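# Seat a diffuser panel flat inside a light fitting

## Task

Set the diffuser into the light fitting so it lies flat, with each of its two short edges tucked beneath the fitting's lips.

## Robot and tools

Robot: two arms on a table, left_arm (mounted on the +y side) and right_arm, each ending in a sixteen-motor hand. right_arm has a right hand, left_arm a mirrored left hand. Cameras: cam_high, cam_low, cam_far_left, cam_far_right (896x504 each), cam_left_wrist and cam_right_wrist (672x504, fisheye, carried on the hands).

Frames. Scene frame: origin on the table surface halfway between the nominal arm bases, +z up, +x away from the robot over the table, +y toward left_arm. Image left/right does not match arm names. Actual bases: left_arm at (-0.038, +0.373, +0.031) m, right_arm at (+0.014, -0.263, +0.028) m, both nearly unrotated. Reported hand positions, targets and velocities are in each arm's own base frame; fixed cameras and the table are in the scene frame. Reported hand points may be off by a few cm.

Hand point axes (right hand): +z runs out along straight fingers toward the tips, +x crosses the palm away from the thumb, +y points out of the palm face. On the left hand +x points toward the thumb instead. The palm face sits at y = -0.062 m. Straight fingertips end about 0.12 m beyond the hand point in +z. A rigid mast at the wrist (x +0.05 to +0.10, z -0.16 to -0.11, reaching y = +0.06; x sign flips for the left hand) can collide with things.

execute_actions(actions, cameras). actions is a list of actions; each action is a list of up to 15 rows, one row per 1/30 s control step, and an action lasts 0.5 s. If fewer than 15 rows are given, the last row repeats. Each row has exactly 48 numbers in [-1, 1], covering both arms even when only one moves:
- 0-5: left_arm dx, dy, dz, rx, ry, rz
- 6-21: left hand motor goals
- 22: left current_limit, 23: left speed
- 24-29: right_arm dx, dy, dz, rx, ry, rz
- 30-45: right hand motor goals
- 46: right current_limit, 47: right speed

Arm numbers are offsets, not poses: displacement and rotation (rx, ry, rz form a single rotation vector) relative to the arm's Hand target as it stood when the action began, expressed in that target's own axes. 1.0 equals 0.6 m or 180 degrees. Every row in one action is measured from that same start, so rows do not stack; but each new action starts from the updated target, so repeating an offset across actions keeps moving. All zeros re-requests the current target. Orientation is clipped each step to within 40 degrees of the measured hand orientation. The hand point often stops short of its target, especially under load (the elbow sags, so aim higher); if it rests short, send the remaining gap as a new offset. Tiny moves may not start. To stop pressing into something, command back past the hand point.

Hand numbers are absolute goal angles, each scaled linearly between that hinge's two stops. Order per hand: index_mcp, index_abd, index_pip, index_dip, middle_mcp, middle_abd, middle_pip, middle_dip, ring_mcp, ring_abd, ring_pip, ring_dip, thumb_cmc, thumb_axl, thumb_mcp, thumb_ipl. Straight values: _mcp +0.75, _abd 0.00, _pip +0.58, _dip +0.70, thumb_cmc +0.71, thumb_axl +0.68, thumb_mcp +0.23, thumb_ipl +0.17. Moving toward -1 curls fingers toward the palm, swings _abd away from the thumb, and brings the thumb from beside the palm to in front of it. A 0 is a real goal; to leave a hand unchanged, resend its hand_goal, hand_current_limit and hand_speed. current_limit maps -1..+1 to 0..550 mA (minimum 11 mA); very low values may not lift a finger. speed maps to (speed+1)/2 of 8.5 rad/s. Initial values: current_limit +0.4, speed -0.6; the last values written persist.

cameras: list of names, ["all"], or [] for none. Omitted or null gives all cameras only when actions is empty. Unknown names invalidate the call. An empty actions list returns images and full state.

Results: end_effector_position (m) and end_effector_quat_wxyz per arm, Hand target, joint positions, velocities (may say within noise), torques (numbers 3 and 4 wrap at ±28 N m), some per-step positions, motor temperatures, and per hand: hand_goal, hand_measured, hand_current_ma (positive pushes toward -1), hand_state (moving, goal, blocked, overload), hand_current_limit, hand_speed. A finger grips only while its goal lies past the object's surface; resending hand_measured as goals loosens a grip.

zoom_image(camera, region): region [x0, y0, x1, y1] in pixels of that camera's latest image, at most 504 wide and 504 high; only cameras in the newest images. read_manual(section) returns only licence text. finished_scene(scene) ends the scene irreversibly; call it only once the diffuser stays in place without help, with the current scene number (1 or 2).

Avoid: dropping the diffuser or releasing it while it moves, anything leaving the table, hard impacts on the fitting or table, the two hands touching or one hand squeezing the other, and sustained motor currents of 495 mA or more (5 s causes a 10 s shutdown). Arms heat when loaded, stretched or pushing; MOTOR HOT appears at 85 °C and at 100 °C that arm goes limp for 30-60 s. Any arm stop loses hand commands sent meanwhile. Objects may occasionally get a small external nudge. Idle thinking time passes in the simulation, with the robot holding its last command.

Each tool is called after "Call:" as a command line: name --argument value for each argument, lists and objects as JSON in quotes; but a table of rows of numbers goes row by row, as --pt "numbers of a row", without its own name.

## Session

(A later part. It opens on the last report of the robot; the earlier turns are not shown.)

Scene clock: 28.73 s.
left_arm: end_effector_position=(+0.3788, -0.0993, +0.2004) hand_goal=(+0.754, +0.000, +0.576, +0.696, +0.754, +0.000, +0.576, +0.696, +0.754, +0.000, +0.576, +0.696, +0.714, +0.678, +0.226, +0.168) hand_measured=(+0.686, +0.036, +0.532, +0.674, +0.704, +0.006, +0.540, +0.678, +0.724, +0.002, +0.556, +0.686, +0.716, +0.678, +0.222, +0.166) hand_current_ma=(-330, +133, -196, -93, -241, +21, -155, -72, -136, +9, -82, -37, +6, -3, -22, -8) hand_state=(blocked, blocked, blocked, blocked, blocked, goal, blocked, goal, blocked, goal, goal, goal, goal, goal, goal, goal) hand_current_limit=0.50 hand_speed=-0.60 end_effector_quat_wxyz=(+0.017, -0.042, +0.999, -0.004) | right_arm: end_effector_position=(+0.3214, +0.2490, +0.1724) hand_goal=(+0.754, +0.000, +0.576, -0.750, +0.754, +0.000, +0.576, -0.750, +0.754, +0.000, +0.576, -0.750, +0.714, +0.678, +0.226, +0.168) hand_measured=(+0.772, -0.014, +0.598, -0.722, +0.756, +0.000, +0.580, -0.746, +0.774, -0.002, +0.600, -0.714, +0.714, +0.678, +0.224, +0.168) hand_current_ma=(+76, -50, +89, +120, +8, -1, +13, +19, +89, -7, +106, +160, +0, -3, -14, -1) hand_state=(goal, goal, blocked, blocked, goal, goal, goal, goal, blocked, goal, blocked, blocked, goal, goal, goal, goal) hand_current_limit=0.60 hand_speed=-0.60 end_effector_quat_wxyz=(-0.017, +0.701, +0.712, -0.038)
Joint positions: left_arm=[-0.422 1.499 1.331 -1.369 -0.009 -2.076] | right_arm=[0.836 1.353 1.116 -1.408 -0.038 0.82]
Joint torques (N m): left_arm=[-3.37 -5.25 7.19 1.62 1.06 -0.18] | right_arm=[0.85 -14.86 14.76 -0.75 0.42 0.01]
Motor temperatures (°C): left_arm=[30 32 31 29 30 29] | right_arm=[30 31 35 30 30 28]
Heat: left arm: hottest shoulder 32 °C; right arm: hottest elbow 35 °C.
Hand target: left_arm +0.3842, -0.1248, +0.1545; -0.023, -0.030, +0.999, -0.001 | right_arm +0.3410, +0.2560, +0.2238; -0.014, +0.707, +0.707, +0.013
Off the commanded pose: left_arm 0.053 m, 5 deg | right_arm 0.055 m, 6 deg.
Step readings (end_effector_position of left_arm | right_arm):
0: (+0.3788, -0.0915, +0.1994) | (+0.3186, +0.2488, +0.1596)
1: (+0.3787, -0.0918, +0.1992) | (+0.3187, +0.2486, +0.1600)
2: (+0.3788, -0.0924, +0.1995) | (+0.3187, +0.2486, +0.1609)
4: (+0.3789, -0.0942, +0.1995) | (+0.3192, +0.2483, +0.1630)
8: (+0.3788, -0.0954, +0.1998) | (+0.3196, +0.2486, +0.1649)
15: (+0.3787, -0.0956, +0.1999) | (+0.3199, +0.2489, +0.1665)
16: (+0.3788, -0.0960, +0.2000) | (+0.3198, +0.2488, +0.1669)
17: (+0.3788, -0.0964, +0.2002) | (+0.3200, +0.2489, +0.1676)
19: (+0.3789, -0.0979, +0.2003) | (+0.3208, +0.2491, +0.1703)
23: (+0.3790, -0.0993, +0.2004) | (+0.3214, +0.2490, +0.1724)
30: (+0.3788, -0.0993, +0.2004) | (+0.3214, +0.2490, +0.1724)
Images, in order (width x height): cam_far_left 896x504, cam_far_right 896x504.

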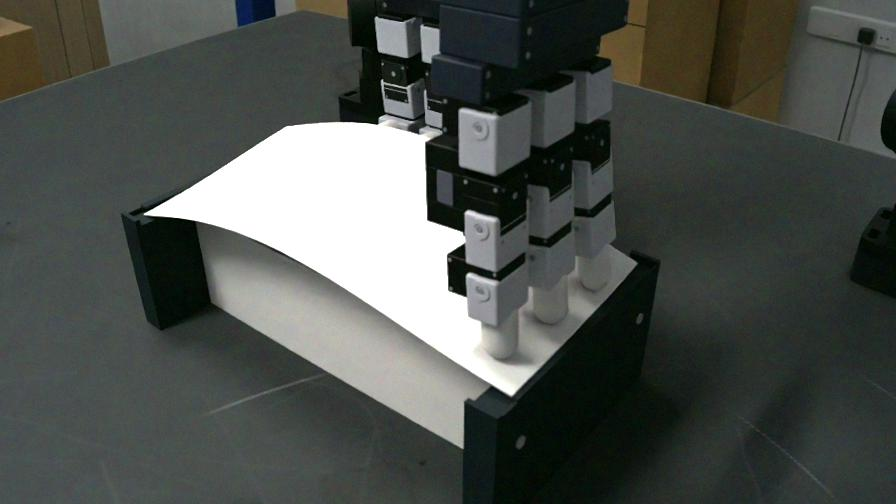

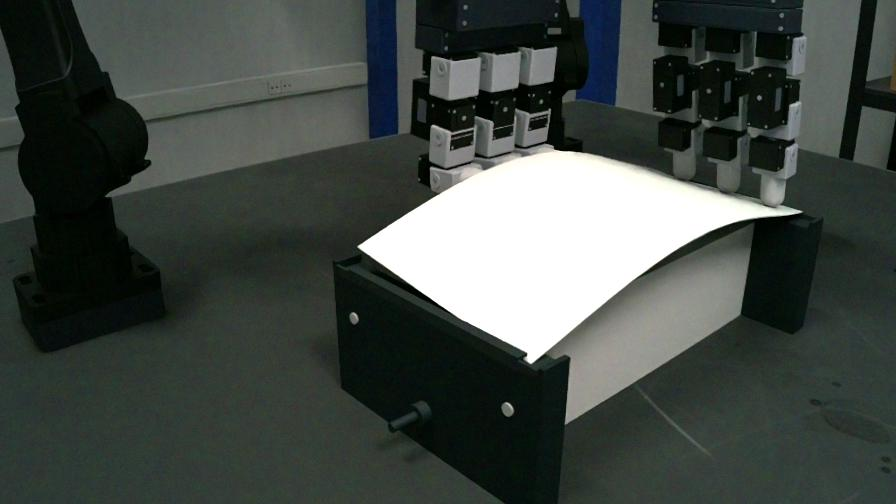

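Call:
execute_actions --actions '[[[0,0,0,0,0.0,0,0.754,0,0.576,0.696,0.754,0,0.576,0.696,0.754,0,0.576,0.696,0.714,0.678,0.226,0.168,0.5,-0.6,-0.02,0.0,0.04,0,0.0,0,0.754,0,0.576,-0.75,0.754,0,0.576,-0.75,0.754,0,0.576,-0.75,0.714,0.678,0.226,0.168,0.6,-0.6]],[[0,0,0.0,0,0,0,0.754,0,0.576,0.696,0.754,0,0.576,0.696,0.754,0,0.576,0.696,0.714,0.678,0.226,0.168,0.5,-0.6,0,0.0,0.04,0,0.0,0,0.754,0,0.576,-0.75,0.754,0,0.576,-0.75,0.754,0,0.576,-0.75,0.714,0.678,0.226,0.168,0.6,-0.6]]]' --cameras '["cam_far_left","cam_far_right"]'

Call:
zoom_image --camera "cam_far_left" --region '[460, 200, 700, 420]'

Call:
zoom_image --camera "cam_far_right" --region '[320, 220, 600, 400]'

Scene clock: 30.40 s.
left_arm: end_effector_position=(+0.3791, -0.0992, +0.1997) hand_goal=(+0.754, +0.000, +0.576, +0.696, +0.754, +0.000, +0.576, +0.696, +0.754, +0.000, +0.576, +0.696, +0.714, +0.678, +0.226, +0.168) hand_measured=(+0.682, +0.036, +0.528, +0.672, +0.702, +0.006, +0.538, +0.678, +0.724, +0.004, +0.556, +0.686, +0.716, +0.678, +0.222, +0.166) hand_current_ma=(-354, +133, -213, -106, -252, +23, -164, -76, -136, +13, -82, -37, +6, -3, -22, -8) hand_state=(blocked, blocked, blocked, blocked, blocked, goal, blocked, goal, blocked, goal, goal, goal, goal, goal, goal, goal) hand_current_limit=0.50 hand_speed=-0.60 end_effector_quat_wxyz=(+0.017, -0.042, +0.999, -0.003) | right_arm: end_effector_position=(+0.3313, +0.2438, +0.1604) hand_goal=(+0.754, +0.000, +0.576, -0.750, +0.754, +0.000, +0.576, -0.750, +0.754, +0.000, +0.576, -0.750, +0.714, +0.678, +0.226, +0.168) hand_measured=(+0.756, -0.002, +0.580, -0.746, +0.754, +0.000, +0.578, -0.746, +0.788, +0.000, +0.598, -0.732, +0.714, +0.678, +0.224, +0.168) hand_current_ma=(+10, -9, +14, +18, +3, -1, +10, +15, +158, -2, +90, +76, +0, -3, -14, -1) hand_state=(goal, goal, goal, goal, goal, goal, goal, goal, blocked, goal, blocked, goal, goal, goal, goal, goal) hand_current_limit=0.60 hand_speed=-0.60 end_effector_quat_wxyz=(-0.016, +0.705, +0.709, -0.015)
Joint positions: left_arm=[-0.422 1.501 1.331 -1.369 -0.01 -2.077] | right_arm=[0.81 1.342 1.068 -1.326 -0.032 0.805]
Joint torques (N m): left_arm=[-3.31 -5.48 7.2 1.62 1.11 -0.17] | right_arm=[1.26 -12.69 9.47 0.92 0.15 -0.04]
Heat: left arm: hottest shoulder 32 °C; right arm: hottest elbow 35 °C.
Hand target: left_arm +0.3842, -0.1247, +0.1546; -0.022, -0.030, +0.999, -0.001 | right_arm +0.3410, +0.2459, +0.1755; -0.014, +0.707, +0.707, +0.014
Off the commanded pose: left_arm 0.052 m, 5 deg | right_arm 0.018 m, 3 deg.
Step readings (end_effector_position of left_arm | right_arm):
0: (+0.3788, -0.0993, +0.2004) | (+0.3214, +0.2490, +0.1724)
1: (+0.3788, -0.0993, +0.2004) | (+0.3225, +0.2495, +0.1724)
2: (+0.3789, -0.0993, +0.2004) | (+0.3238, +0.2497, +0.1720)
4: (+0.3789, -0.0993, +0.2003) | (+0.3248, +0.2485, +0.1710)
8: (+0.3789, -0.0993, +0.2003) | (+0.3255, +0.2480, +0.1719)
15: (+0.3789, -0.0993, +0.2003) | (+0.3255, +0.2480, +0.1720)
16: (+0.3789, -0.0993, +0.2003) | (+0.3257, +0.2482, +0.1704)
17: (+0.3789, -0.0993, +0.2003) | (+0.3262, +0.2480, +0.1675)
19: (+0.3790, -0.0992, +0.2001) | (+0.3268, +0.2460, +0.1615)
23: (+0.3791, -0.0992, +0.1997) | (+0.3310, +0.2439, +0.1603)
30: (+0.3791, -0.0992, +0.1997) | (+0.3313, +0.2438, +0.1604)
Images, in order (width x height): cam_far_left 896x504, cam_far_right 896x504.

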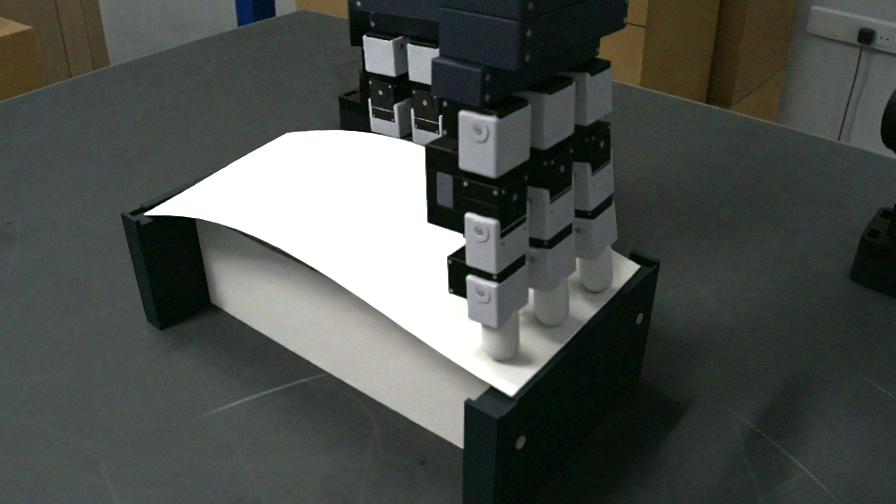

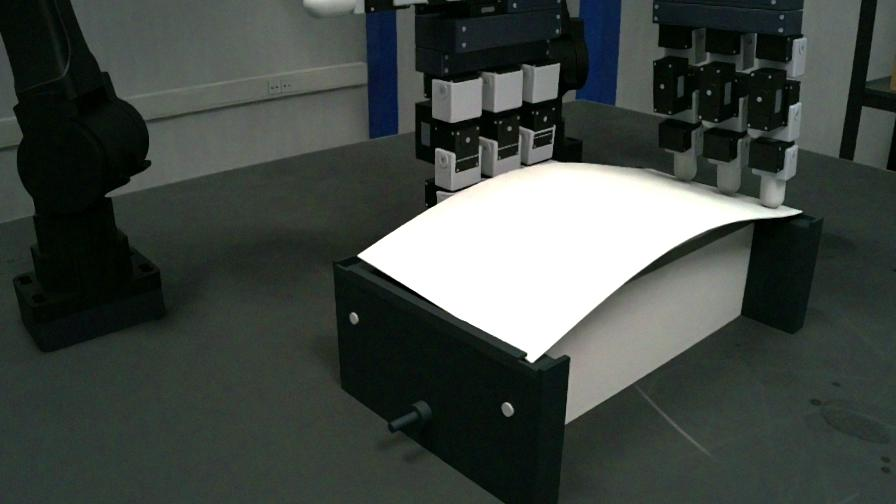

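Scaled by 2.100 from the camera's 896x504 image, which has a finer 1280x720 frame.

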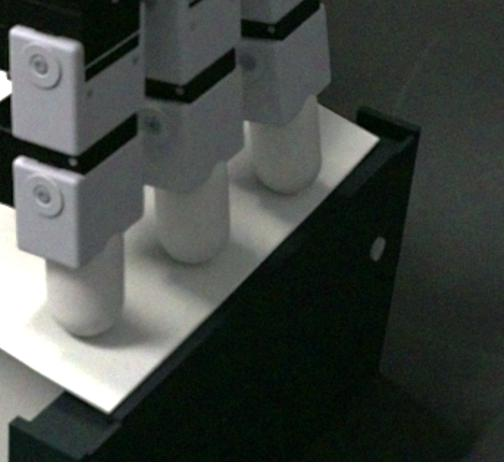

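Scaled by 1.800 from the camera's 896x504 image, which has a finer 1280x720 frame.

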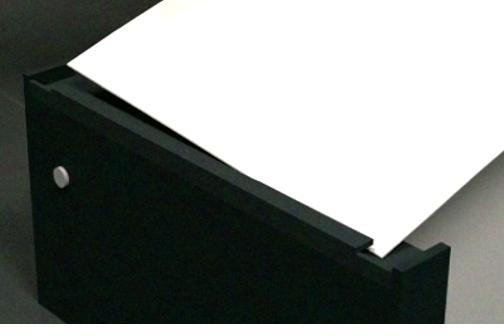

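Call:
execute_actions --actions '[[[0,0.045,0,0,0.0,0,0.754,0,0.576,0.696,0.754,0,0.576,0.696,0.754,0,0.576,0.696,0.714,0.678,0.226,0.168,0.5,-0.6,0,0.0,0.0,0,0.0,0,0.754,0,0.576,-0.75,0.754,0,0.576,-0.75,0.754,0,0.576,-0.75,0.714,0.678,0.226,0.168,0.6,-0.6]],[[0,0.035,0.0,0,0,0,0.754,0,0.576,0.696,0.754,0,0.576,0.696,0.754,0,0.576,0.696,0.714,0.678,0.226,0.168,0.5,-0.6,0,0.0,0.0,0,0.0,0,0.754,0,0.576,-0.75,0.754,0,0.576,-0.75,0.754,0,0.576,-0.75,0.714,0.678,0.226,0.168,0.6,-0.6]]]' --cameras '["cam_far_left","cam_far_right"]'

Call:
zoom_image --camera "cam_far_left" --region '[460, 200, 700, 420]'

Call:
zoom_image --camera "cam_far_right" --region '[320, 220, 600, 400]'

Scene clock: 32.27 s.
left_arm: end_effector_position=(+0.3799, -0.0817, +0.1984) hand_goal=(+0.754, +0.000, +0.576, +0.696, +0.754, +0.000, +0.576, +0.696, +0.754, +0.000, +0.576, +0.696, +0.714, +0.678, +0.226, +0.168) hand_measured=(+0.718, +0.034, +0.552, +0.684, +0.734, +0.004, +0.562, +0.688, +0.756, +0.000, +0.578, +0.696, +0.716, +0.678, +0.222, +0.166) hand_current_ma=(-168, +128, -102, -53, -92, +14, -59, -31, +4, +2, +5, +0, +6, -3, -22, -8) hand_state=(blocked, blocked, blocked, goal, blocked, goal, goal, goal, goal, goal, goal, goal, goal, goal, goal, goal) hand_current_limit=0.50 hand_speed=-0.60 end_effector_quat_wxyz=(+0.016, -0.032, +0.999, -0.018) | right_arm: end_effector_position=(+0.3319, +0.2446, +0.1603) hand_goal=(+0.754, +0.000, +0.576, -0.750, +0.754, +0.000, +0.576, -0.750, +0.754, +0.000, +0.576, -0.750, +0.714, +0.678, +0.226, +0.168) hand_measured=(+0.758, -0.002, +0.582, -0.742, +0.754, +0.000, +0.578, -0.746, +0.788, +0.000, +0.598, -0.732, +0.714, +0.678, +0.224, +0.168) hand_current_ma=(+15, -8, +22, +31, +3, -1, +10, +15, +158, -2, +90, +76, +0, -3, -14, -1) hand_state=(goal, goal, goal, goal, goal, goal, goal, goal, blocked, goal, blocked, goal, goal, goal, goal, goal) hand_current_limit=0.60 hand_speed=-0.60 end_effector_quat_wxyz=(-0.016, +0.705, +0.709, -0.013)
Joint positions: left_arm=[-0.375 1.474 1.305 -1.358 0.022 -2.011] | right_arm=[0.81 1.342 1.068 -1.322 -0.033 0.805]
Joint torques (N m): left_arm=[-0.15 -6.83 4.57 1.51 -0.11 0.12] | right_arm=[1.2 -12.69 9.44 0.77 0.18 -0.04]
Heat: left arm: hottest shoulder 32 °C; right arm: hottest elbow 35 °C.
Hand target: left_arm +0.3813, -0.0768, +0.1545; -0.023, -0.030, +0.999, -0.001 | right_arm +0.3410, +0.2459, +0.1755; -0.014, +0.707, +0.707, +0.014
Off the commanded pose: left_arm 0.044 m, 5 deg | right_arm 0.018 m, 3 deg.
Step readings (end_effector_position of left_arm | right_arm):
0: (+0.3791, -0.0992, +0.1997) | (+0.3313, +0.2438, +0.1604)
1: (+0.3793, -0.0987, +0.1998) | (+0.3313, +0.2438, +0.1604)
2: (+0.3793, -0.0981, +0.1999) | (+0.3313, +0.2438, +0.1604)
4: (+0.3794, -0.0962, +0.2001) | (+0.3318, +0.2443, +0.1605)
8: (+0.3799, -0.0955, +0.1997) | (+0.3317, +0.2443, +0.1604)
15: (+0.3801, -0.0955, +0.1997) | (+0.3317, +0.2443, +0.1604)
16: (+0.3799, -0.0941, +0.1992) | (+0.3317, +0.2443, +0.1604)
17: (+0.3800, -0.0921, +0.1988) | (+0.3317, +0.2443, +0.1604)
19: (+0.3794, -0.0875, +0.1993) | (+0.3319, +0.2446, +0.1605)
23: (+0.3794, -0.0819, +0.1984) | (+0.3319, +0.2446, +0.1603)
30: (+0.3798, -0.0818, +0.1984) | (+0.3319, +0.2446, +0.1603)
Images, in order (width x height): cam_far_left 896x504, cam_far_right 896x504.

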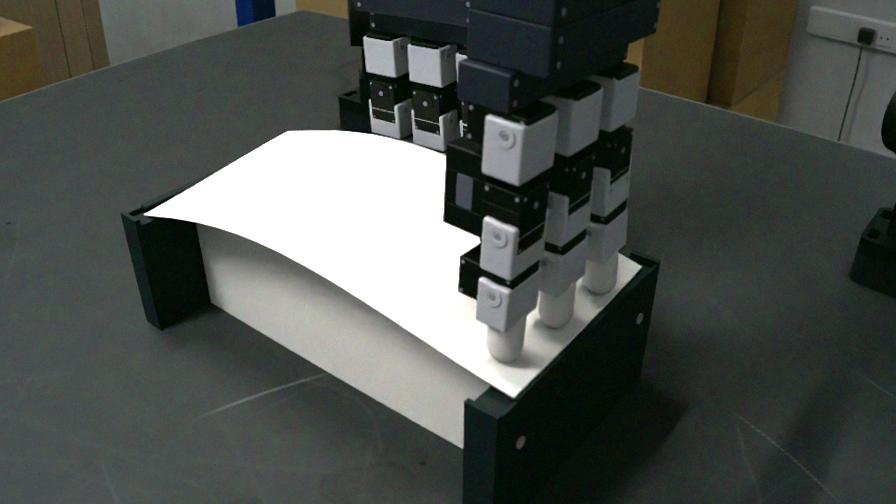

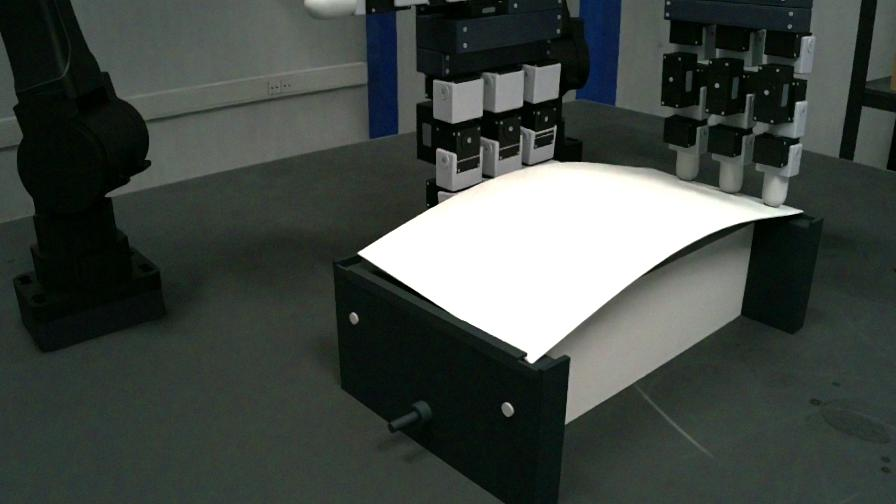

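Scaled by 2.100 from the camera's 896x504 image, which has a finer 1280x720 frame.

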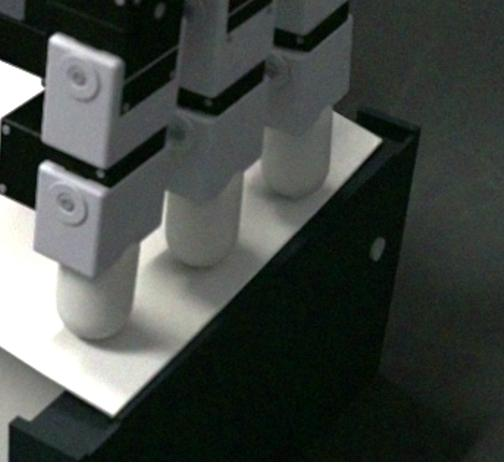

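Scaled by 1.800 from the camera's 896x504 image, which has a finer 1280x720 frame.

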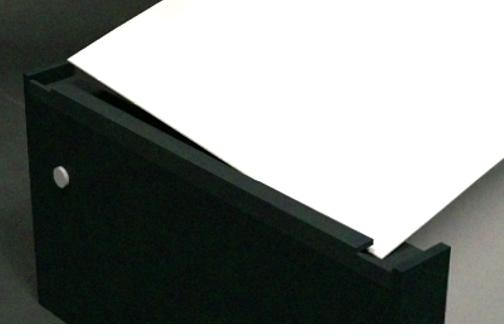

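Call:
execute_actions --actions '[[[0,0.0,0,0,0.0,0,0.754,0,0.576,0.696,0.754,0,0.576,0.696,0.754,0,0.576,0.696,0.714,0.678,0.226,0.168,0.5,-0.6,0,0.0,0.04,0,0.0,0,0.754,0,0.576,-0.75,0.754,0,0.576,-0.75,0.754,0,0.576,-0.75,0.714,0.678,0.226,0.168,0.6,-0.6]]]' --cameras '["cam_far_left","cam_far_right"]'

Call:
zoom_image --camera "cam_far_right" --region '[320, 220, 600, 400]'

Call:
zoom_image --camera "cam_far_left" --region '[100, 120, 340, 340]'

Scene clock: 33.33 s.
left_arm: end_effector_position=(+0.3801, -0.0798, +0.1981) hand_goal=(+0.754, +0.000, +0.576, +0.696, +0.754, +0.000, +0.576, +0.696, +0.754, +0.000, +0.576, +0.696, +0.714, +0.678, +0.226, +0.168) hand_measured=(+0.718, +0.034, +0.552, +0.684, +0.734, +0.004, +0.562, +0.688, +0.754, +0.000, +0.578, +0.696, +0.716, +0.678, +0.222, +0.166) hand_current_ma=(-170, +128, -102, -53, -92, +13, -59, -31, +2, +2, +5, +0, +5, -3, -22, -8) hand_state=(blocked, blocked, blocked, goal, blocked, goal, goal, goal, goal, goal, goal, goal, goal, goal, goal, goal) hand_current_limit=0.50 hand_speed=-0.60 end_effector_quat_wxyz=(+0.016, -0.029, +0.999, -0.014) | right_arm: end_effector_position=(+0.3320, +0.2449, +0.1455) hand_goal=(+0.754, +0.000, +0.576, -0.750, +0.754, +0.000, +0.576, -0.750, +0.754, +0.000, +0.576, -0.750, +0.714, +0.678, +0.226, +0.168) hand_measured=(+0.756, -0.002, +0.578, -0.746, +0.754, +0.000, +0.578, -0.746, +0.784, -0.002, +0.598, -0.732, +0.714, +0.678, +0.224, +0.168) hand_current_ma=(+5, -6, +9, +14, +2, -1, +9, +14, +135, -5, +90, +76, +0, -3, -14, -1) hand_state=(goal, goal, goal, goal, goal, goal, goal, goal, blocked, goal, blocked, goal, goal, goal, goal, goal) hand_current_limit=0.60 hand_speed=-0.60 end_effector_quat_wxyz=(-0.017, +0.705, +0.709, -0.002)
Joint positions: left_arm=[-0.374 1.474 1.302 -1.358 0.014 -2.005] | right_arm=[0.81 1.341 1.024 -1.257 -0.033 0.805]
Joint torques (N m): left_arm=[-0.15 -6.77 4.78 1.51 0.18 0.06] | right_arm=[1.49 -10.64 9.24 0.91 0.2 -0.03]
Heat: left arm: hottest shoulder 32 °C; right arm: hottest elbow 35 °C.
Hand target: left_arm +0.3813, -0.0769, +0.1546; -0.023, -0.030, +0.999, -0.001 | right_arm +0.3410, +0.2469, +0.1516; -0.014, +0.707, +0.707, +0.014
Off the commanded pose: left_arm 0.044 m, 5 deg | right_arm 0.011 m, 2 deg.
Step readings (end_effector_position of left_arm | right_arm):
0: (+0.3799, -0.0817, +0.1984) | (+0.3319, +0.2446, +0.1603)
1: (+0.3799, -0.0817, +0.1984) | (+0.3322, +0.2450, +0.1586)
2: (+0.3800, -0.0815, +0.1985) | (+0.3329, +0.2456, +0.1560)
4: (+0.3801, -0.0804, +0.1983) | (+0.3322, +0.2451, +0.1487)
8: (+0.3800, -0.0798, +0.1981) | (+0.3320, +0.2449, +0.1455)
15: (+0.3801, -0.0798, +0.1981) | (+0.3320, +0.2449, +0.1455)
Images, in order (width x height): cam_far_left 896x504, cam_far_right 896x504.

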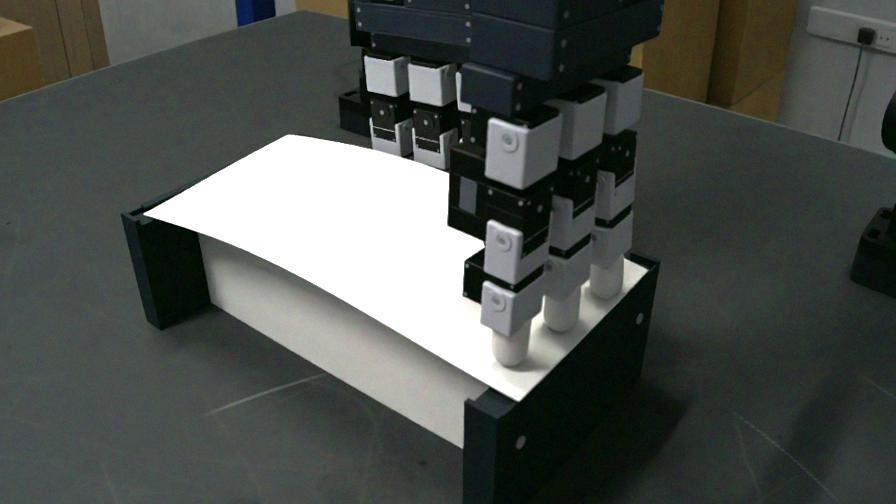

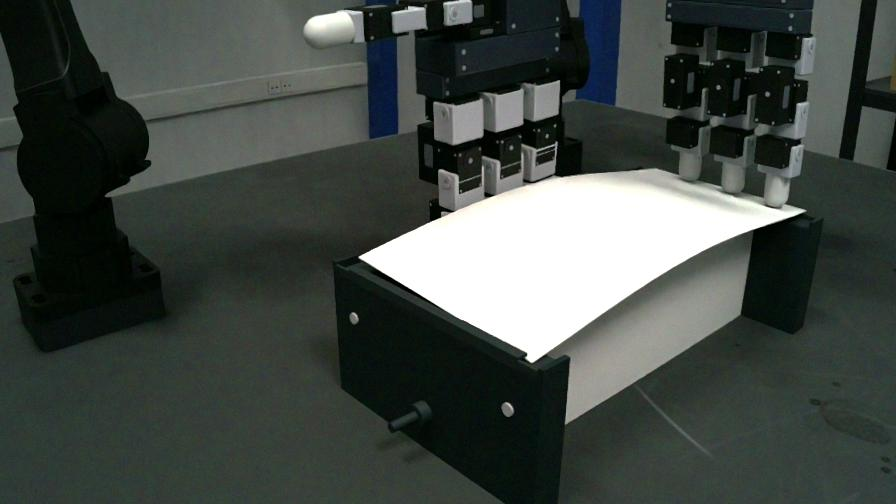

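Scaled by 1.800 from the camera's 896x504 image, which has a finer 1280x720 frame.

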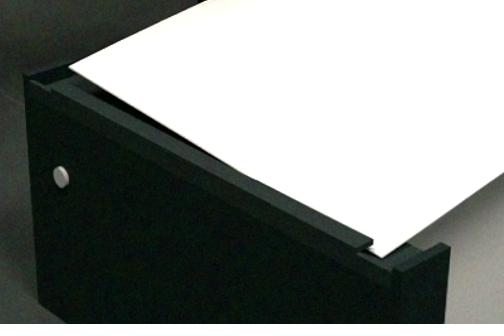

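Scaled by 2.100 from the camera's 896x504 image, which has a finer 1280x720 frame.

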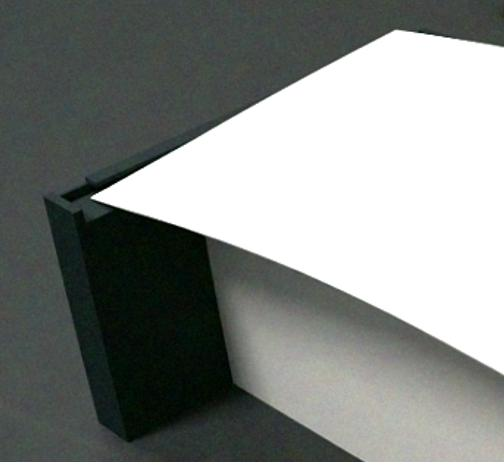

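Call:
execute_actions --actions '[[[0,0.0,0,0,0.0,0,0.754,0,0.576,0.696,0.754,0,0.576,0.696,0.754,0,0.576,0.696,0.714,0.678,0.226,0.168,0.5,-0.6,0,0.0,0.04,0,0.0,0,0.754,0,0.576,-0.75,0.754,0,0.576,-0.75,0.754,0,0.576,-0.75,0.714,0.678,0.226,0.168,0.6,-0.6]],[[0,0.015,0,0,0.0,0,0.754,0,0.576,0.696,0.754,0,0.576,0.696,0.754,0,0.576,0.696,0.714,0.678,0.226,0.168,0.5,-0.6,0,0.0,0.0,0,0.0,0,0.754,0,0.576,-0.75,0.754,0,0.576,-0.75,0.754,0,0.576,-0.75,0.714,0.678,0.226,0.168,0.6,-0.6]]]' --cameras '["cam_far_left","cam_far_right"]'

Call:
zoom_image --camera "cam_far_right" --region '[320, 220, 600, 400]'

Call:
zoom_image --camera "cam_far_left" --region '[100, 120, 340, 340]'

Call:
zoom_image --camera "cam_far_left" --region '[460, 200, 700, 420]'

Scene clock: 34.93 s.
left_arm: end_effector_position=(+0.3800, -0.0754, +0.1965) hand_goal=(+0.754, +0.000, +0.576, +0.696, +0.754, +0.000, +0.576, +0.696, +0.754, +0.000, +0.576, +0.696, +0.714, +0.678, +0.226, +0.168) hand_measured=(+0.718, +0.026, +0.548, +0.680, +0.744, -0.002, +0.568, +0.692, +0.754, +0.000, +0.578, +0.696, +0.716, +0.678, +0.222, +0.166) hand_current_ma=(-166, +94, -121, -65, -44, -4, -29, -18, +2, +2, +5, +0, +5, -3, -22, -8) hand_state=(blocked, blocked, blocked, goal, goal, goal, goal, goal, goal, goal, goal, goal, goal, goal, goal, goal) hand_current_limit=0.50 hand_speed=-0.60 end_effector_quat_wxyz=(+0.013, -0.029, +0.999, -0.018) | right_arm: end_effector_position=(+0.3331, +0.2455, +0.1270) hand_goal=(+0.754, +0.000, +0.576, -0.750, +0.754, +0.000, +0.576, -0.750, +0.754, +0.000, +0.576, -0.750, +0.714, +0.678, +0.226, +0.168) hand_measured=(+0.754, -0.002, +0.578, -0.746, +0.754, +0.000, +0.578, -0.746, +0.778, +0.000, +0.592, -0.736, +0.714, +0.678, +0.224, +0.168) hand_current_ma=(+2, -5, +8, +13, +1, -1, +9, +14, +104, -3, +69, +54, +0, -3, -13, -1) hand_state=(goal, goal, goal, goal, goal, goal, goal, goal, blocked, goal, goal, goal, goal, goal, goal, goal) hand_current_limit=0.60 hand_speed=-0.60 end_effector_quat_wxyz=(-0.016, +0.705, +0.709, +0.005)
Joint positions: left_arm=[-0.362 1.472 1.296 -1.358 0.022 -1.99] | right_arm=[0.81 1.353 0.982 -1.189 -0.031 0.805]
Joint torques (N m): left_arm=[0.26 -7.24 4.44 1.54 -0.16 0.11] | right_arm=[1.55 -9.58 8.99 0.91 0.11 -0.01]
Heat: left arm: hottest shoulder 32 °C; right arm: hottest elbow 35 °C.
Hand target: left_arm +0.3808, -0.0678, +0.1546; -0.022, -0.030, +0.999, -0.001 | right_arm +0.3410, +0.2478, +0.1275; -0.014, +0.707, +0.707, +0.014
Off the commanded pose: left_arm 0.043 m, 5 deg | right_arm 0.008 m, 1 deg.
Step readings (end_effector_position of left_arm | right_arm):
0: (+0.3801, -0.0798, +0.1981) | (+0.3320, +0.2449, +0.1455)
1: (+0.3801, -0.0798, +0.1981) | (+0.3324, +0.2453, +0.1441)
2: (+0.3802, -0.0797, +0.1981) | (+0.3337, +0.2463, +0.1416)
4: (+0.3799, -0.0791, +0.1977) | (+0.3332, +0.2458, +0.1332)
8: (+0.3797, -0.0792, +0.1974) | (+0.3330, +0.2455, +0.1269)
15: (+0.3797, -0.0792, +0.1974) | (+0.3331, +0.2455, +0.1270)
16: (+0.3796, -0.0785, +0.1970) | (+0.3331, +0.2455, +0.1270)
17: (+0.3799, -0.0774, +0.1970) | (+0.3331, +0.2455, +0.1270)
19: (+0.3799, -0.0764, +0.1967) | (+0.3331, +0.2455, +0.1270)
23: (+0.3798, -0.0755, +0.1965) | (+0.3331, +0.2455, +0.1270)
30: (+0.3800, -0.0754, +0.1965) | (+0.3331, +0.2455, +0.1270)
Images, in order (width x height): cam_far_left 896x504, cam_far_right 896x504.

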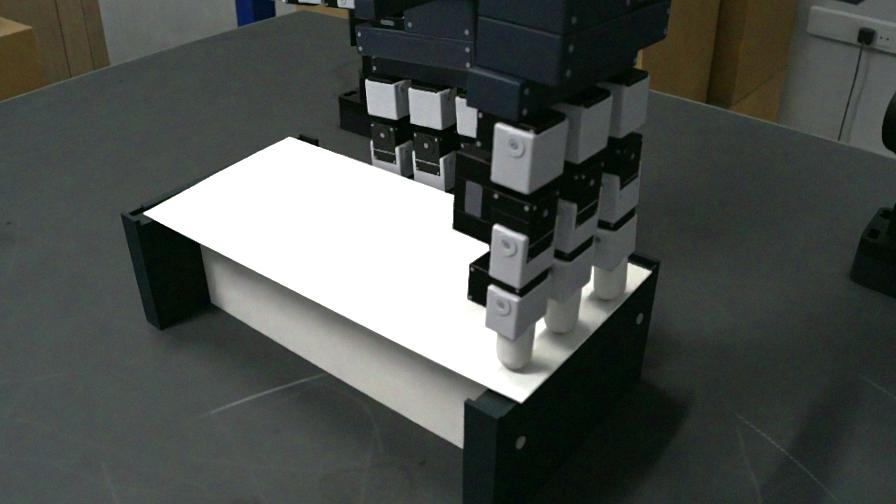

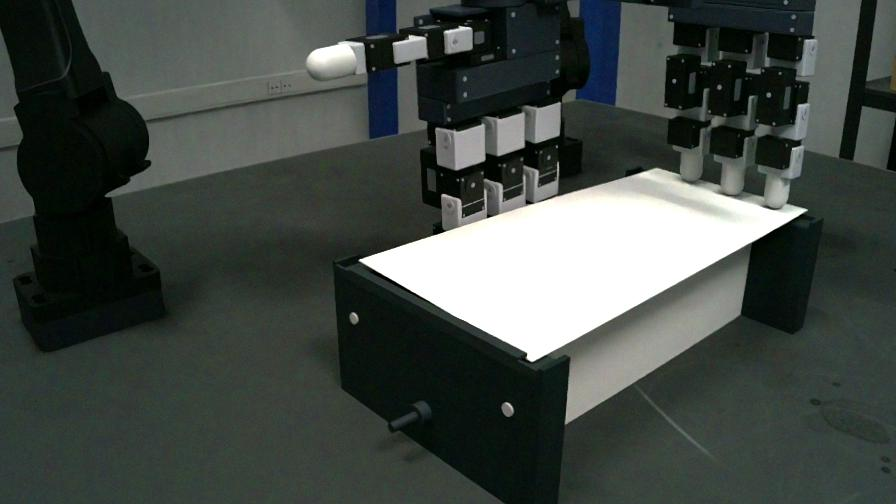

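Scaled by 1.800 from the camera's 896x504 image, which has a finer 1280x720 frame.

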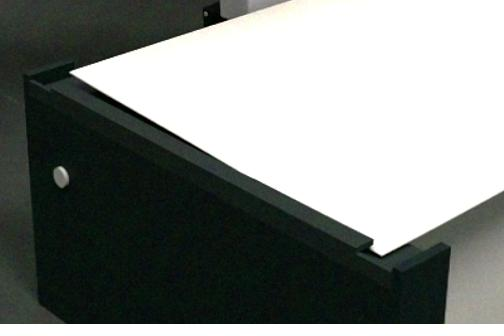

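Scaled by 2.100 from the camera's 896x504 image, which has a finer 1280x720 frame.

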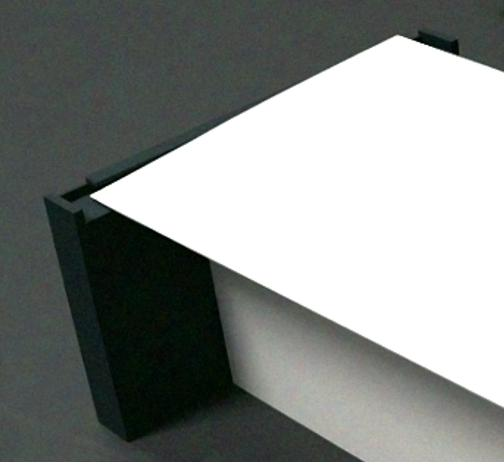

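Scaled by 2.100 from the camera's 896x504 image, which has a finer 1280x720 frame.

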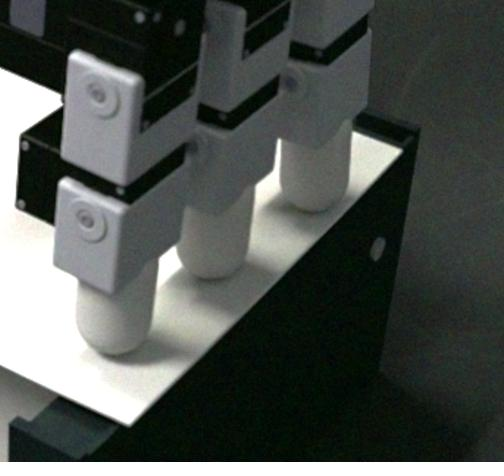

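Call:
execute_actions --actions '[[[0,0.03,0,0,0.0,0,0.754,0,0.576,0.696,0.754,0,0.576,0.696,0.754,0,0.576,0.696,0.714,0.678,0.226,0.168,0.5,-0.6,0,0.0,0.03,0,0.0,0,0.754,0,0.576,-0.75,0.754,0,0.576,-0.75,0.754,0,0.576,-0.75,0.714,0.678,0.226,0.168,0.6,-0.6]],[[0,0.02,0,0,0.0,0,0.754,0,0.576,0.696,0.754,0,0.576,0.696,0.754,0,0.576,0.696,0.714,0.678,0.226,0.168,0.5,-0.6,0,0.0,0.0,0,0.0,0,0.754,0,0.576,-0.75,0.754,0,0.576,-0.75,0.754,0,0.576,-0.75,0.714,0.678,0.226,0.168,0.6,-0.6]]]' --cameras '["cam_far_left","cam_far_right"]'

Call:
zoom_image --camera "cam_far_right" --region '[320, 220, 600, 400]'

Call:
zoom_image --camera "cam_far_left" --region '[100, 120, 340, 340]'

Call:
zoom_image --camera "cam_far_left" --region '[460, 200, 700, 420]'

Scene clock: 36.77 s.
left_arm: end_effector_position=(+0.3790, -0.0526, +0.1948) hand_goal=(+0.754, +0.000, +0.576, +0.696, +0.754, +0.000, +0.576, +0.696, +0.754, +0.000, +0.576, +0.696, +0.714, +0.678, +0.226, +0.168) hand_measured=(+0.786, +0.024, +0.598, +0.706, +0.774, +0.000, +0.590, +0.702, +0.754, +0.000, +0.578, +0.696, +0.716, +0.678, +0.222, +0.166) hand_current_ma=(+144, +86, +91, +38, +89, +2, +59, +26, +1, +2, +5, +0, +5, -3, -22, -8) hand_state=(blocked, blocked, blocked, goal, goal, goal, goal, goal, goal, goal, goal, goal, goal, goal, goal, goal) hand_current_limit=0.50 hand_speed=-0.60 end_effector_quat_wxyz=(+0.014, -0.027, +0.999, -0.025) | right_arm: end_effector_position=(+0.3335, +0.2463, +0.1160) hand_goal=(+0.754, +0.000, +0.576, -0.750, +0.754, +0.000, +0.576, -0.750, +0.754, +0.000, +0.576, -0.750, +0.714, +0.678, +0.226, +0.168) hand_measured=(+0.764, +0.000, +0.574, -0.764, +0.756, +0.000, +0.578, -0.752, +0.756, +0.000, +0.578, -0.746, +0.714, +0.678, +0.224, +0.168) hand_current_ma=(+45, +3, -6, -58, +8, -1, +7, -9, +7, -1, +10, +14, -1, -3, -13, -1) hand_state=(goal, goal, goal, goal, goal, goal, goal, goal, goal, goal, goal, goal, goal, goal, goal, goal) hand_current_limit=0.60 hand_speed=-0.60 end_effector_quat_wxyz=(-0.017, +0.705, +0.708, +0.010)
Joint positions: left_arm=[-0.307 1.445 1.267 -1.35 0.038 -1.933] | right_arm=[0.81 1.361 0.957 -1.146 -0.033 0.806]
Joint torques (N m): left_arm=[0.79 -6.95 4.36 1.29 -0.81 0.17] | right_arm=[1.73 -8.53 8.44 1.22 0.17 -0.01]
Heat: left arm: hottest shoulder 32 °C; right arm: hottest elbow 35 °C.
Hand target: left_arm +0.3790, -0.0379, +0.1546; -0.022, -0.030, +0.999, -0.001 | right_arm +0.3410, +0.2485, +0.1095; -0.014, +0.707, +0.707, +0.014
Off the commanded pose: left_arm 0.043 m, 5 deg | right_arm 0.010 m, 1 deg.
Step readings (end_effector_position of left_arm | right_arm):
0: (+0.3800, -0.0754, +0.1965) | (+0.3331, +0.2455, +0.1270)
1: (+0.3798, -0.0741, +0.1962) | (+0.3335, +0.2459, +0.1261)
2: (+0.3799, -0.0728, +0.1960) | (+0.3338, +0.2462, +0.1244)
4: (+0.3787, -0.0669, +0.1963) | (+0.3334, +0.2461, +0.1198)
8: (+0.3782, -0.0600, +0.1957) | (+0.3335, +0.2463, +0.1160)
15: (+0.3789, -0.0591, +0.1958) | (+0.3335, +0.2463, +0.1160)
16: (+0.3788, -0.0586, +0.1955) | (+0.3335, +0.2463, +0.1160)
17: (+0.3789, -0.0579, +0.1954) | (+0.3335, +0.2463, +0.1160)
19: (+0.3787, -0.0552, +0.1952) | (+0.3335, +0.2463, +0.1160)
23: (+0.3787, -0.0527, +0.1948) | (+0.3335, +0.2463, +0.1160)
30: (+0.3790, -0.0526, +0.1948) | (+0.3335, +0.2463, +0.1160)
Images, in order (width x height): cam_far_left 896x504, cam_far_right 896x504.

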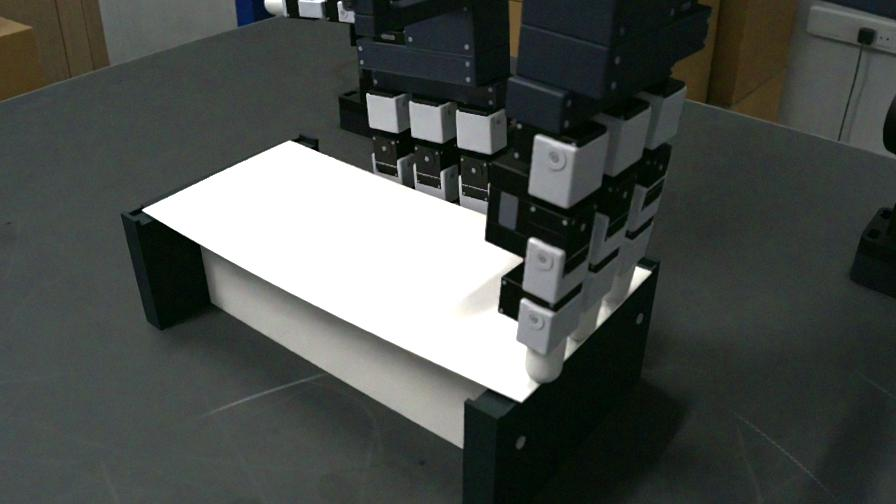

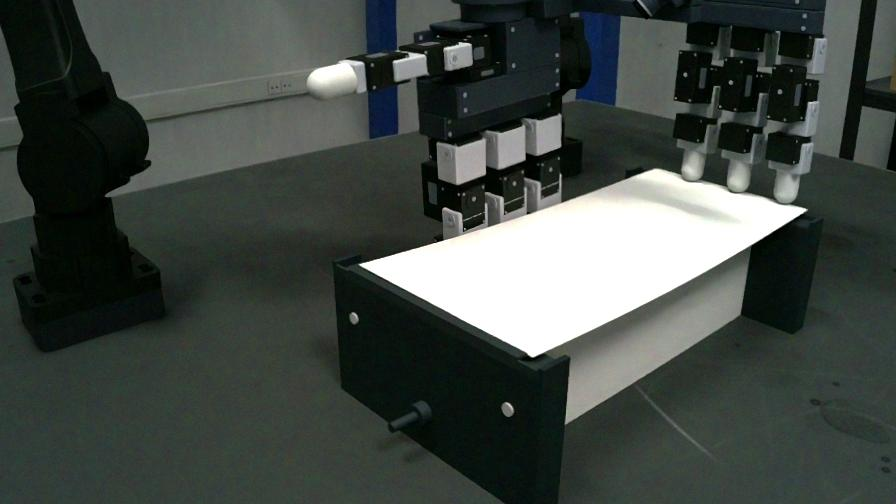

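Scaled by 1.800 from the camera's 896x504 image, which has a finer 1280x720 frame.

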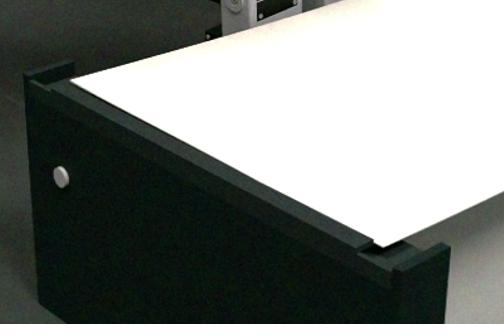

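Scaled by 2.100 from the camera's 896x504 image, which has a finer 1280x720 frame.

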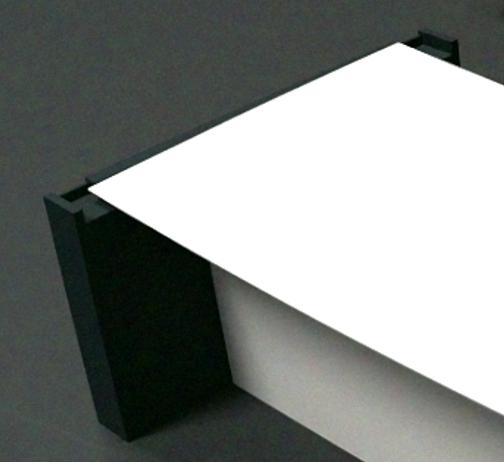

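Scaled by 2.100 from the camera's 896x504 image, which has a finer 1280x720 frame.

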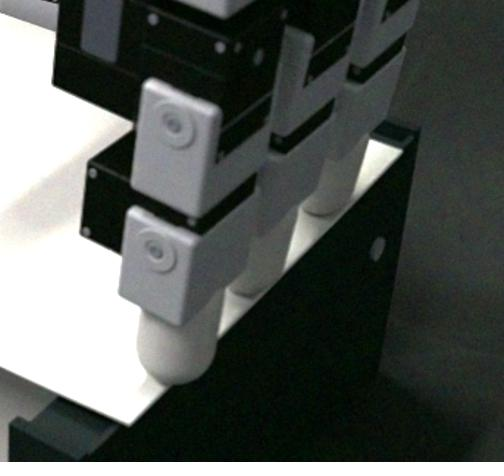

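Call:
execute_actions --actions '[[[0,0,-0.117,0,0.0,0,0.754,0,0.576,0.696,0.754,0,0.576,0.696,0.754,0,0.576,0.696,0.714,0.678,0.226,0.168,0.5,-0.6,0,0.0,0.0,0,0.0,0,0.754,0,0.576,-0.75,0.754,0,0.576,-0.75,0.754,0,0.576,-0.75,0.714,0.678,0.226,0.168,0.6,-0.6]],[[0,-0.09,0,0,0.0,0,0.754,0,0.576,0.696,0.754,0,0.576,0.696,0.754,0,0.576,0.696,0.714,0.678,0.226,0.168,0.5,-0.6,0,0.0,0.0,0,0.0,0,0.754,0,0.576,-0.75,0.754,0,0.576,-0.75,0.754,0,0.576,-0.75,0.714,0.678,0.226,0.168,0.6,-0.6]],[[0,0,0.1,0,0.0,0,0.754,0,0.576,0.696,0.754,0,0.576,0.696,0.754,0,0.576,0.696,0.714,0.678,0.226,0.168,0.5,-0.6,0,0.0,0.0,0,0.0,0,0.754,0,0.576,-0.75,0.754,0,0.576,-0.75,0.754,0,0.576,-0.75,0.714,0.678,0.226,0.168,0.6,-0.6]],[[0,0.04,0,0,0.0,0,0.754,0,0.576,0.696,0.754,0,0.576,0.696,0.754,0,0.576,0.696,0.714,0.678,0.226,0.168,0.5,-0.6,0,0.0,0.0,0,0.0,0,0.754,0,0.576,-0.75,0.754,0,0.576,-0.75,0.754,0,0.576,-0.75,0.714,0.678,0.226,0.168,0.6,-0.6]]]' --cameras '["cam_far_left","cam_far_right"]'

Call:
zoom_image --camera "cam_far_right" --region '[320, 220, 600, 400]'

Call:
zoom_image --camera "cam_far_left" --region '[100, 120, 340, 340]'

Call:
zoom_image --camera "cam_far_left" --region '[460, 200, 700, 420]'

Scene clock: 39.70 s.
left_arm: end_effector_position=(+0.3793, -0.0827, +0.1938) hand_goal=(+0.754, +0.000, +0.576, +0.696, +0.754, +0.000, +0.576, +0.696, +0.754, +0.000, +0.576, +0.696, +0.714, +0.678, +0.226, +0.168) hand_measured=(+0.770, +0.006, +0.586, +0.700, +0.770, +0.008, +0.588, +0.702, +0.764, +0.034, +0.584, +0.698, +0.714, +0.678, +0.222, +0.166) hand_current_ma=(+74, +23, +43, +17, +72, +26, +47, +20, +45, +124, +27, +8, +0, -3, -25, -7) hand_state=(goal, goal, goal, goal, goal, goal, goal, goal, goal, blocked, goal, goal, goal, goal, goal, goal) hand_current_limit=0.50 hand_speed=-0.60 end_effector_quat_wxyz=(+0.003, -0.023, +0.999, -0.022) | right_arm: end_effector_position=(+0.3336, +0.2463, +0.1142) hand_goal=(+0.754, +0.000, +0.576, -0.750, +0.754, +0.000, +0.576, -0.750, +0.754, +0.000, +0.576, -0.750, +0.714, +0.678, +0.226, +0.168) hand_measured=(+0.766, +0.000, +0.574, -0.764, +0.756, +0.000, +0.578, -0.754, +0.758, +0.000, +0.584, -0.736, +0.714, +0.678, +0.224, +0.168) hand_current_ma=(+48, +2, -6, -58, +10, -1, +5, -12, +15, +0, +34, +59, -1, -3, -13, -1) hand_state=(goal, goal, goal, goal, goal, goal, goal, goal, goal, goal, goal, goal, goal, goal, goal, goal) hand_current_limit=0.60 hand_speed=-0.60 end_effector_quat_wxyz=(-0.017, +0.705, +0.708, +0.009)
Joint positions: left_arm=[-0.373 1.486 1.306 -1.368 0.039 -1.991] | right_arm=[0.81 1.364 0.955 -1.142 -0.033 0.806]
Joint torques (N m): left_arm=[0.97 -8.53 5.46 0.91 -0.77 0.11] | right_arm=[1.73 -8.7 8.55 1.1 0.16 -0.01]
Heat: left arm: hottest shoulder 32 °C; right arm: hottest elbow 35 °C.
Hand target: left_arm +0.3812, -0.0678, +0.1648; -0.023, -0.030, +0.999, -0.001 | right_arm +0.3409, +0.2485, +0.1096; -0.014, +0.707, +0.707, +0.014
Off the commanded pose: left_arm 0.033 m, 4 deg | right_arm 0.009 m, 1 deg.
Step readings (end_effector_position of left_arm | right_arm):
0: (+0.3790, -0.0526, +0.1948) | (+0.3335, +0.2463, +0.1160)
1: (+0.3783, -0.0522, +0.1994) | (+0.3335, +0.2463, +0.1160)
2: (+0.3749, -0.0491, +0.2051) | (+0.3335, +0.2463, +0.1160)
4: (+0.3715, -0.0444, +0.2130) | (+0.3335, +0.2463, +0.1160)
8: (+0.3701, -0.0406, +0.2165) | (+0.3335, +0.2463, +0.1160)
15: (+0.3695, -0.0397, +0.2159) | (+0.3335, +0.2463, +0.1160)
16: (+0.3695, -0.0419, +0.2162) | (+0.3335, +0.2463, +0.1160)
17: (+0.3703, -0.0461, +0.2176) | (+0.3335, +0.2463, +0.1160)
19: (+0.3749, -0.0619, +0.2187) | (+0.3335, +0.2463, +0.1160)
23: (+0.3772, -0.0875, +0.2161) | (+0.3335, +0.2463, +0.1160)
30: (+0.3762, -0.0896, +0.2144) | (+0.3335, +0.2463, +0.1160)
31: (+0.3765, -0.0899, +0.2102) | (+0.3335, +0.2463, +0.1160)
32: (+0.3795, -0.0912, +0.2030) | (+0.3335, +0.2463, +0.1160)
34: (+0.3810, -0.0919, +0.1958) | (+0.3336, +0.2463, +0.1155)
38: (+0.3806, -0.0920, +0.1957) | (+0.3336, +0.2463, +0.1144)
45: (+0.3805, -0.0920, +0.1959) | (+0.3336, +0.2463, +0.1142)
46: (+0.3801, -0.0911, +0.1955) | (+0.3336, +0.2463, +0.1142)
47: (+0.3799, -0.0898, +0.1947) | (+0.3336, +0.2463, +0.1142)
49: (+0.3791, -0.0863, +0.1950) | (+0.3336, +0.2463, +0.1142)
53: (+0.3791, -0.0828, +0.1938) | (+0.3336, +0.2463, +0.1142)
60: (+0.3793, -0.0827, +0.1938) | (+0.3336, +0.2463, +0.1142)
Images, in order (width x height): cam_far_left 896x504, cam_far_right 896x504.

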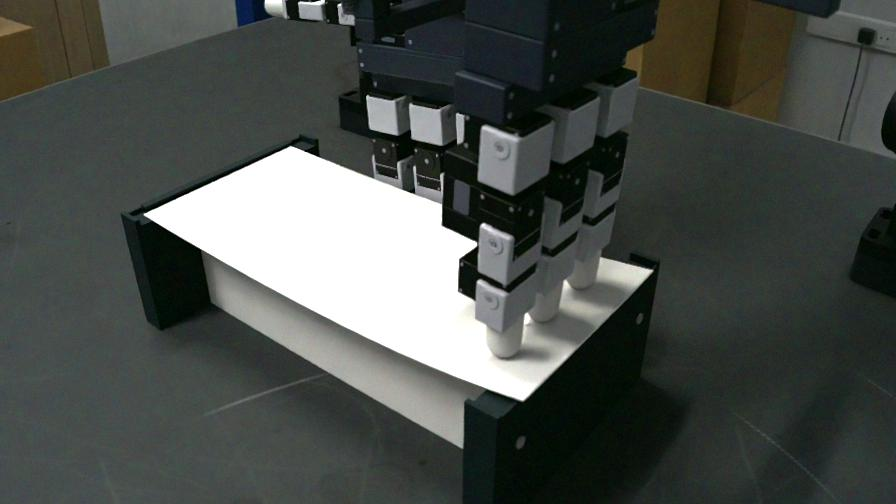

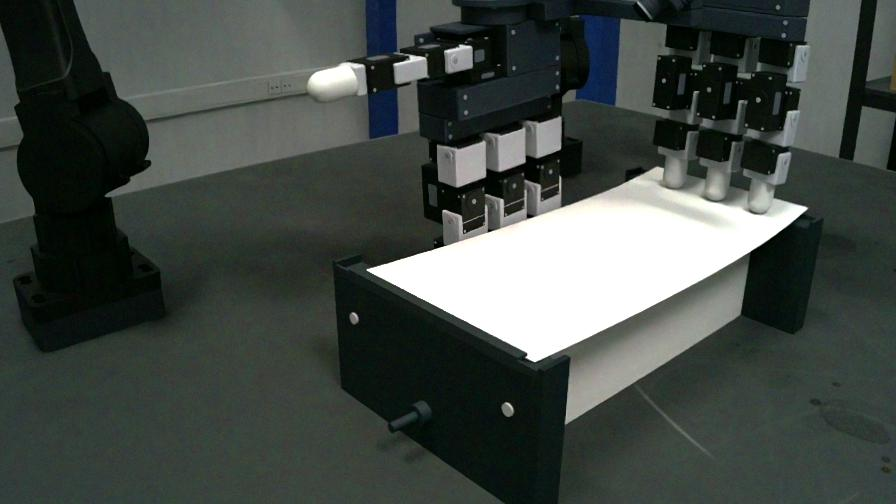

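Scaled by 1.800 from the camera's 896x504 image, which has a finer 1280x720 frame.

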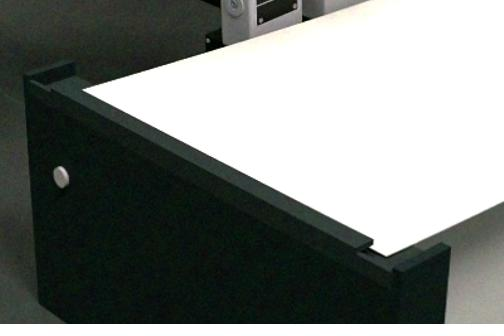

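Scaled by 2.100 from the camera's 896x504 image, which has a finer 1280x720 frame.

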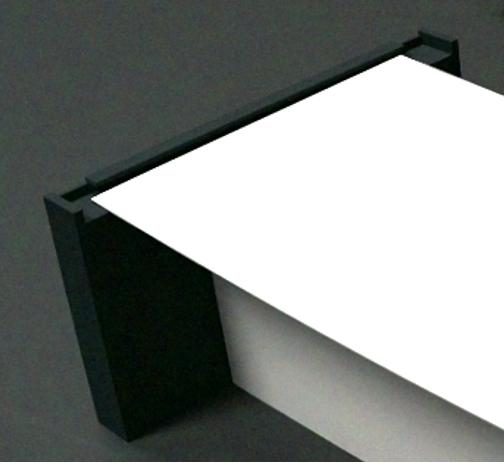

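Scaled by 2.100 from the camera's 896x504 image, which has a finer 1280x720 frame.

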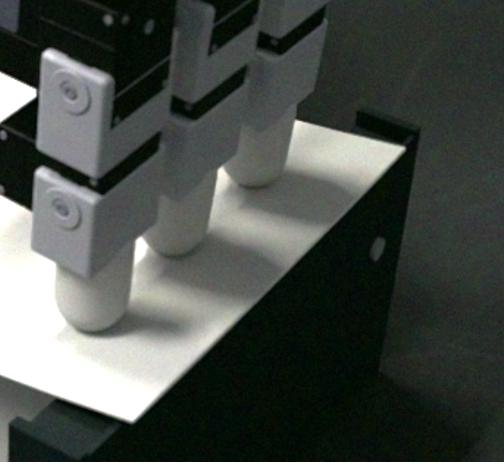

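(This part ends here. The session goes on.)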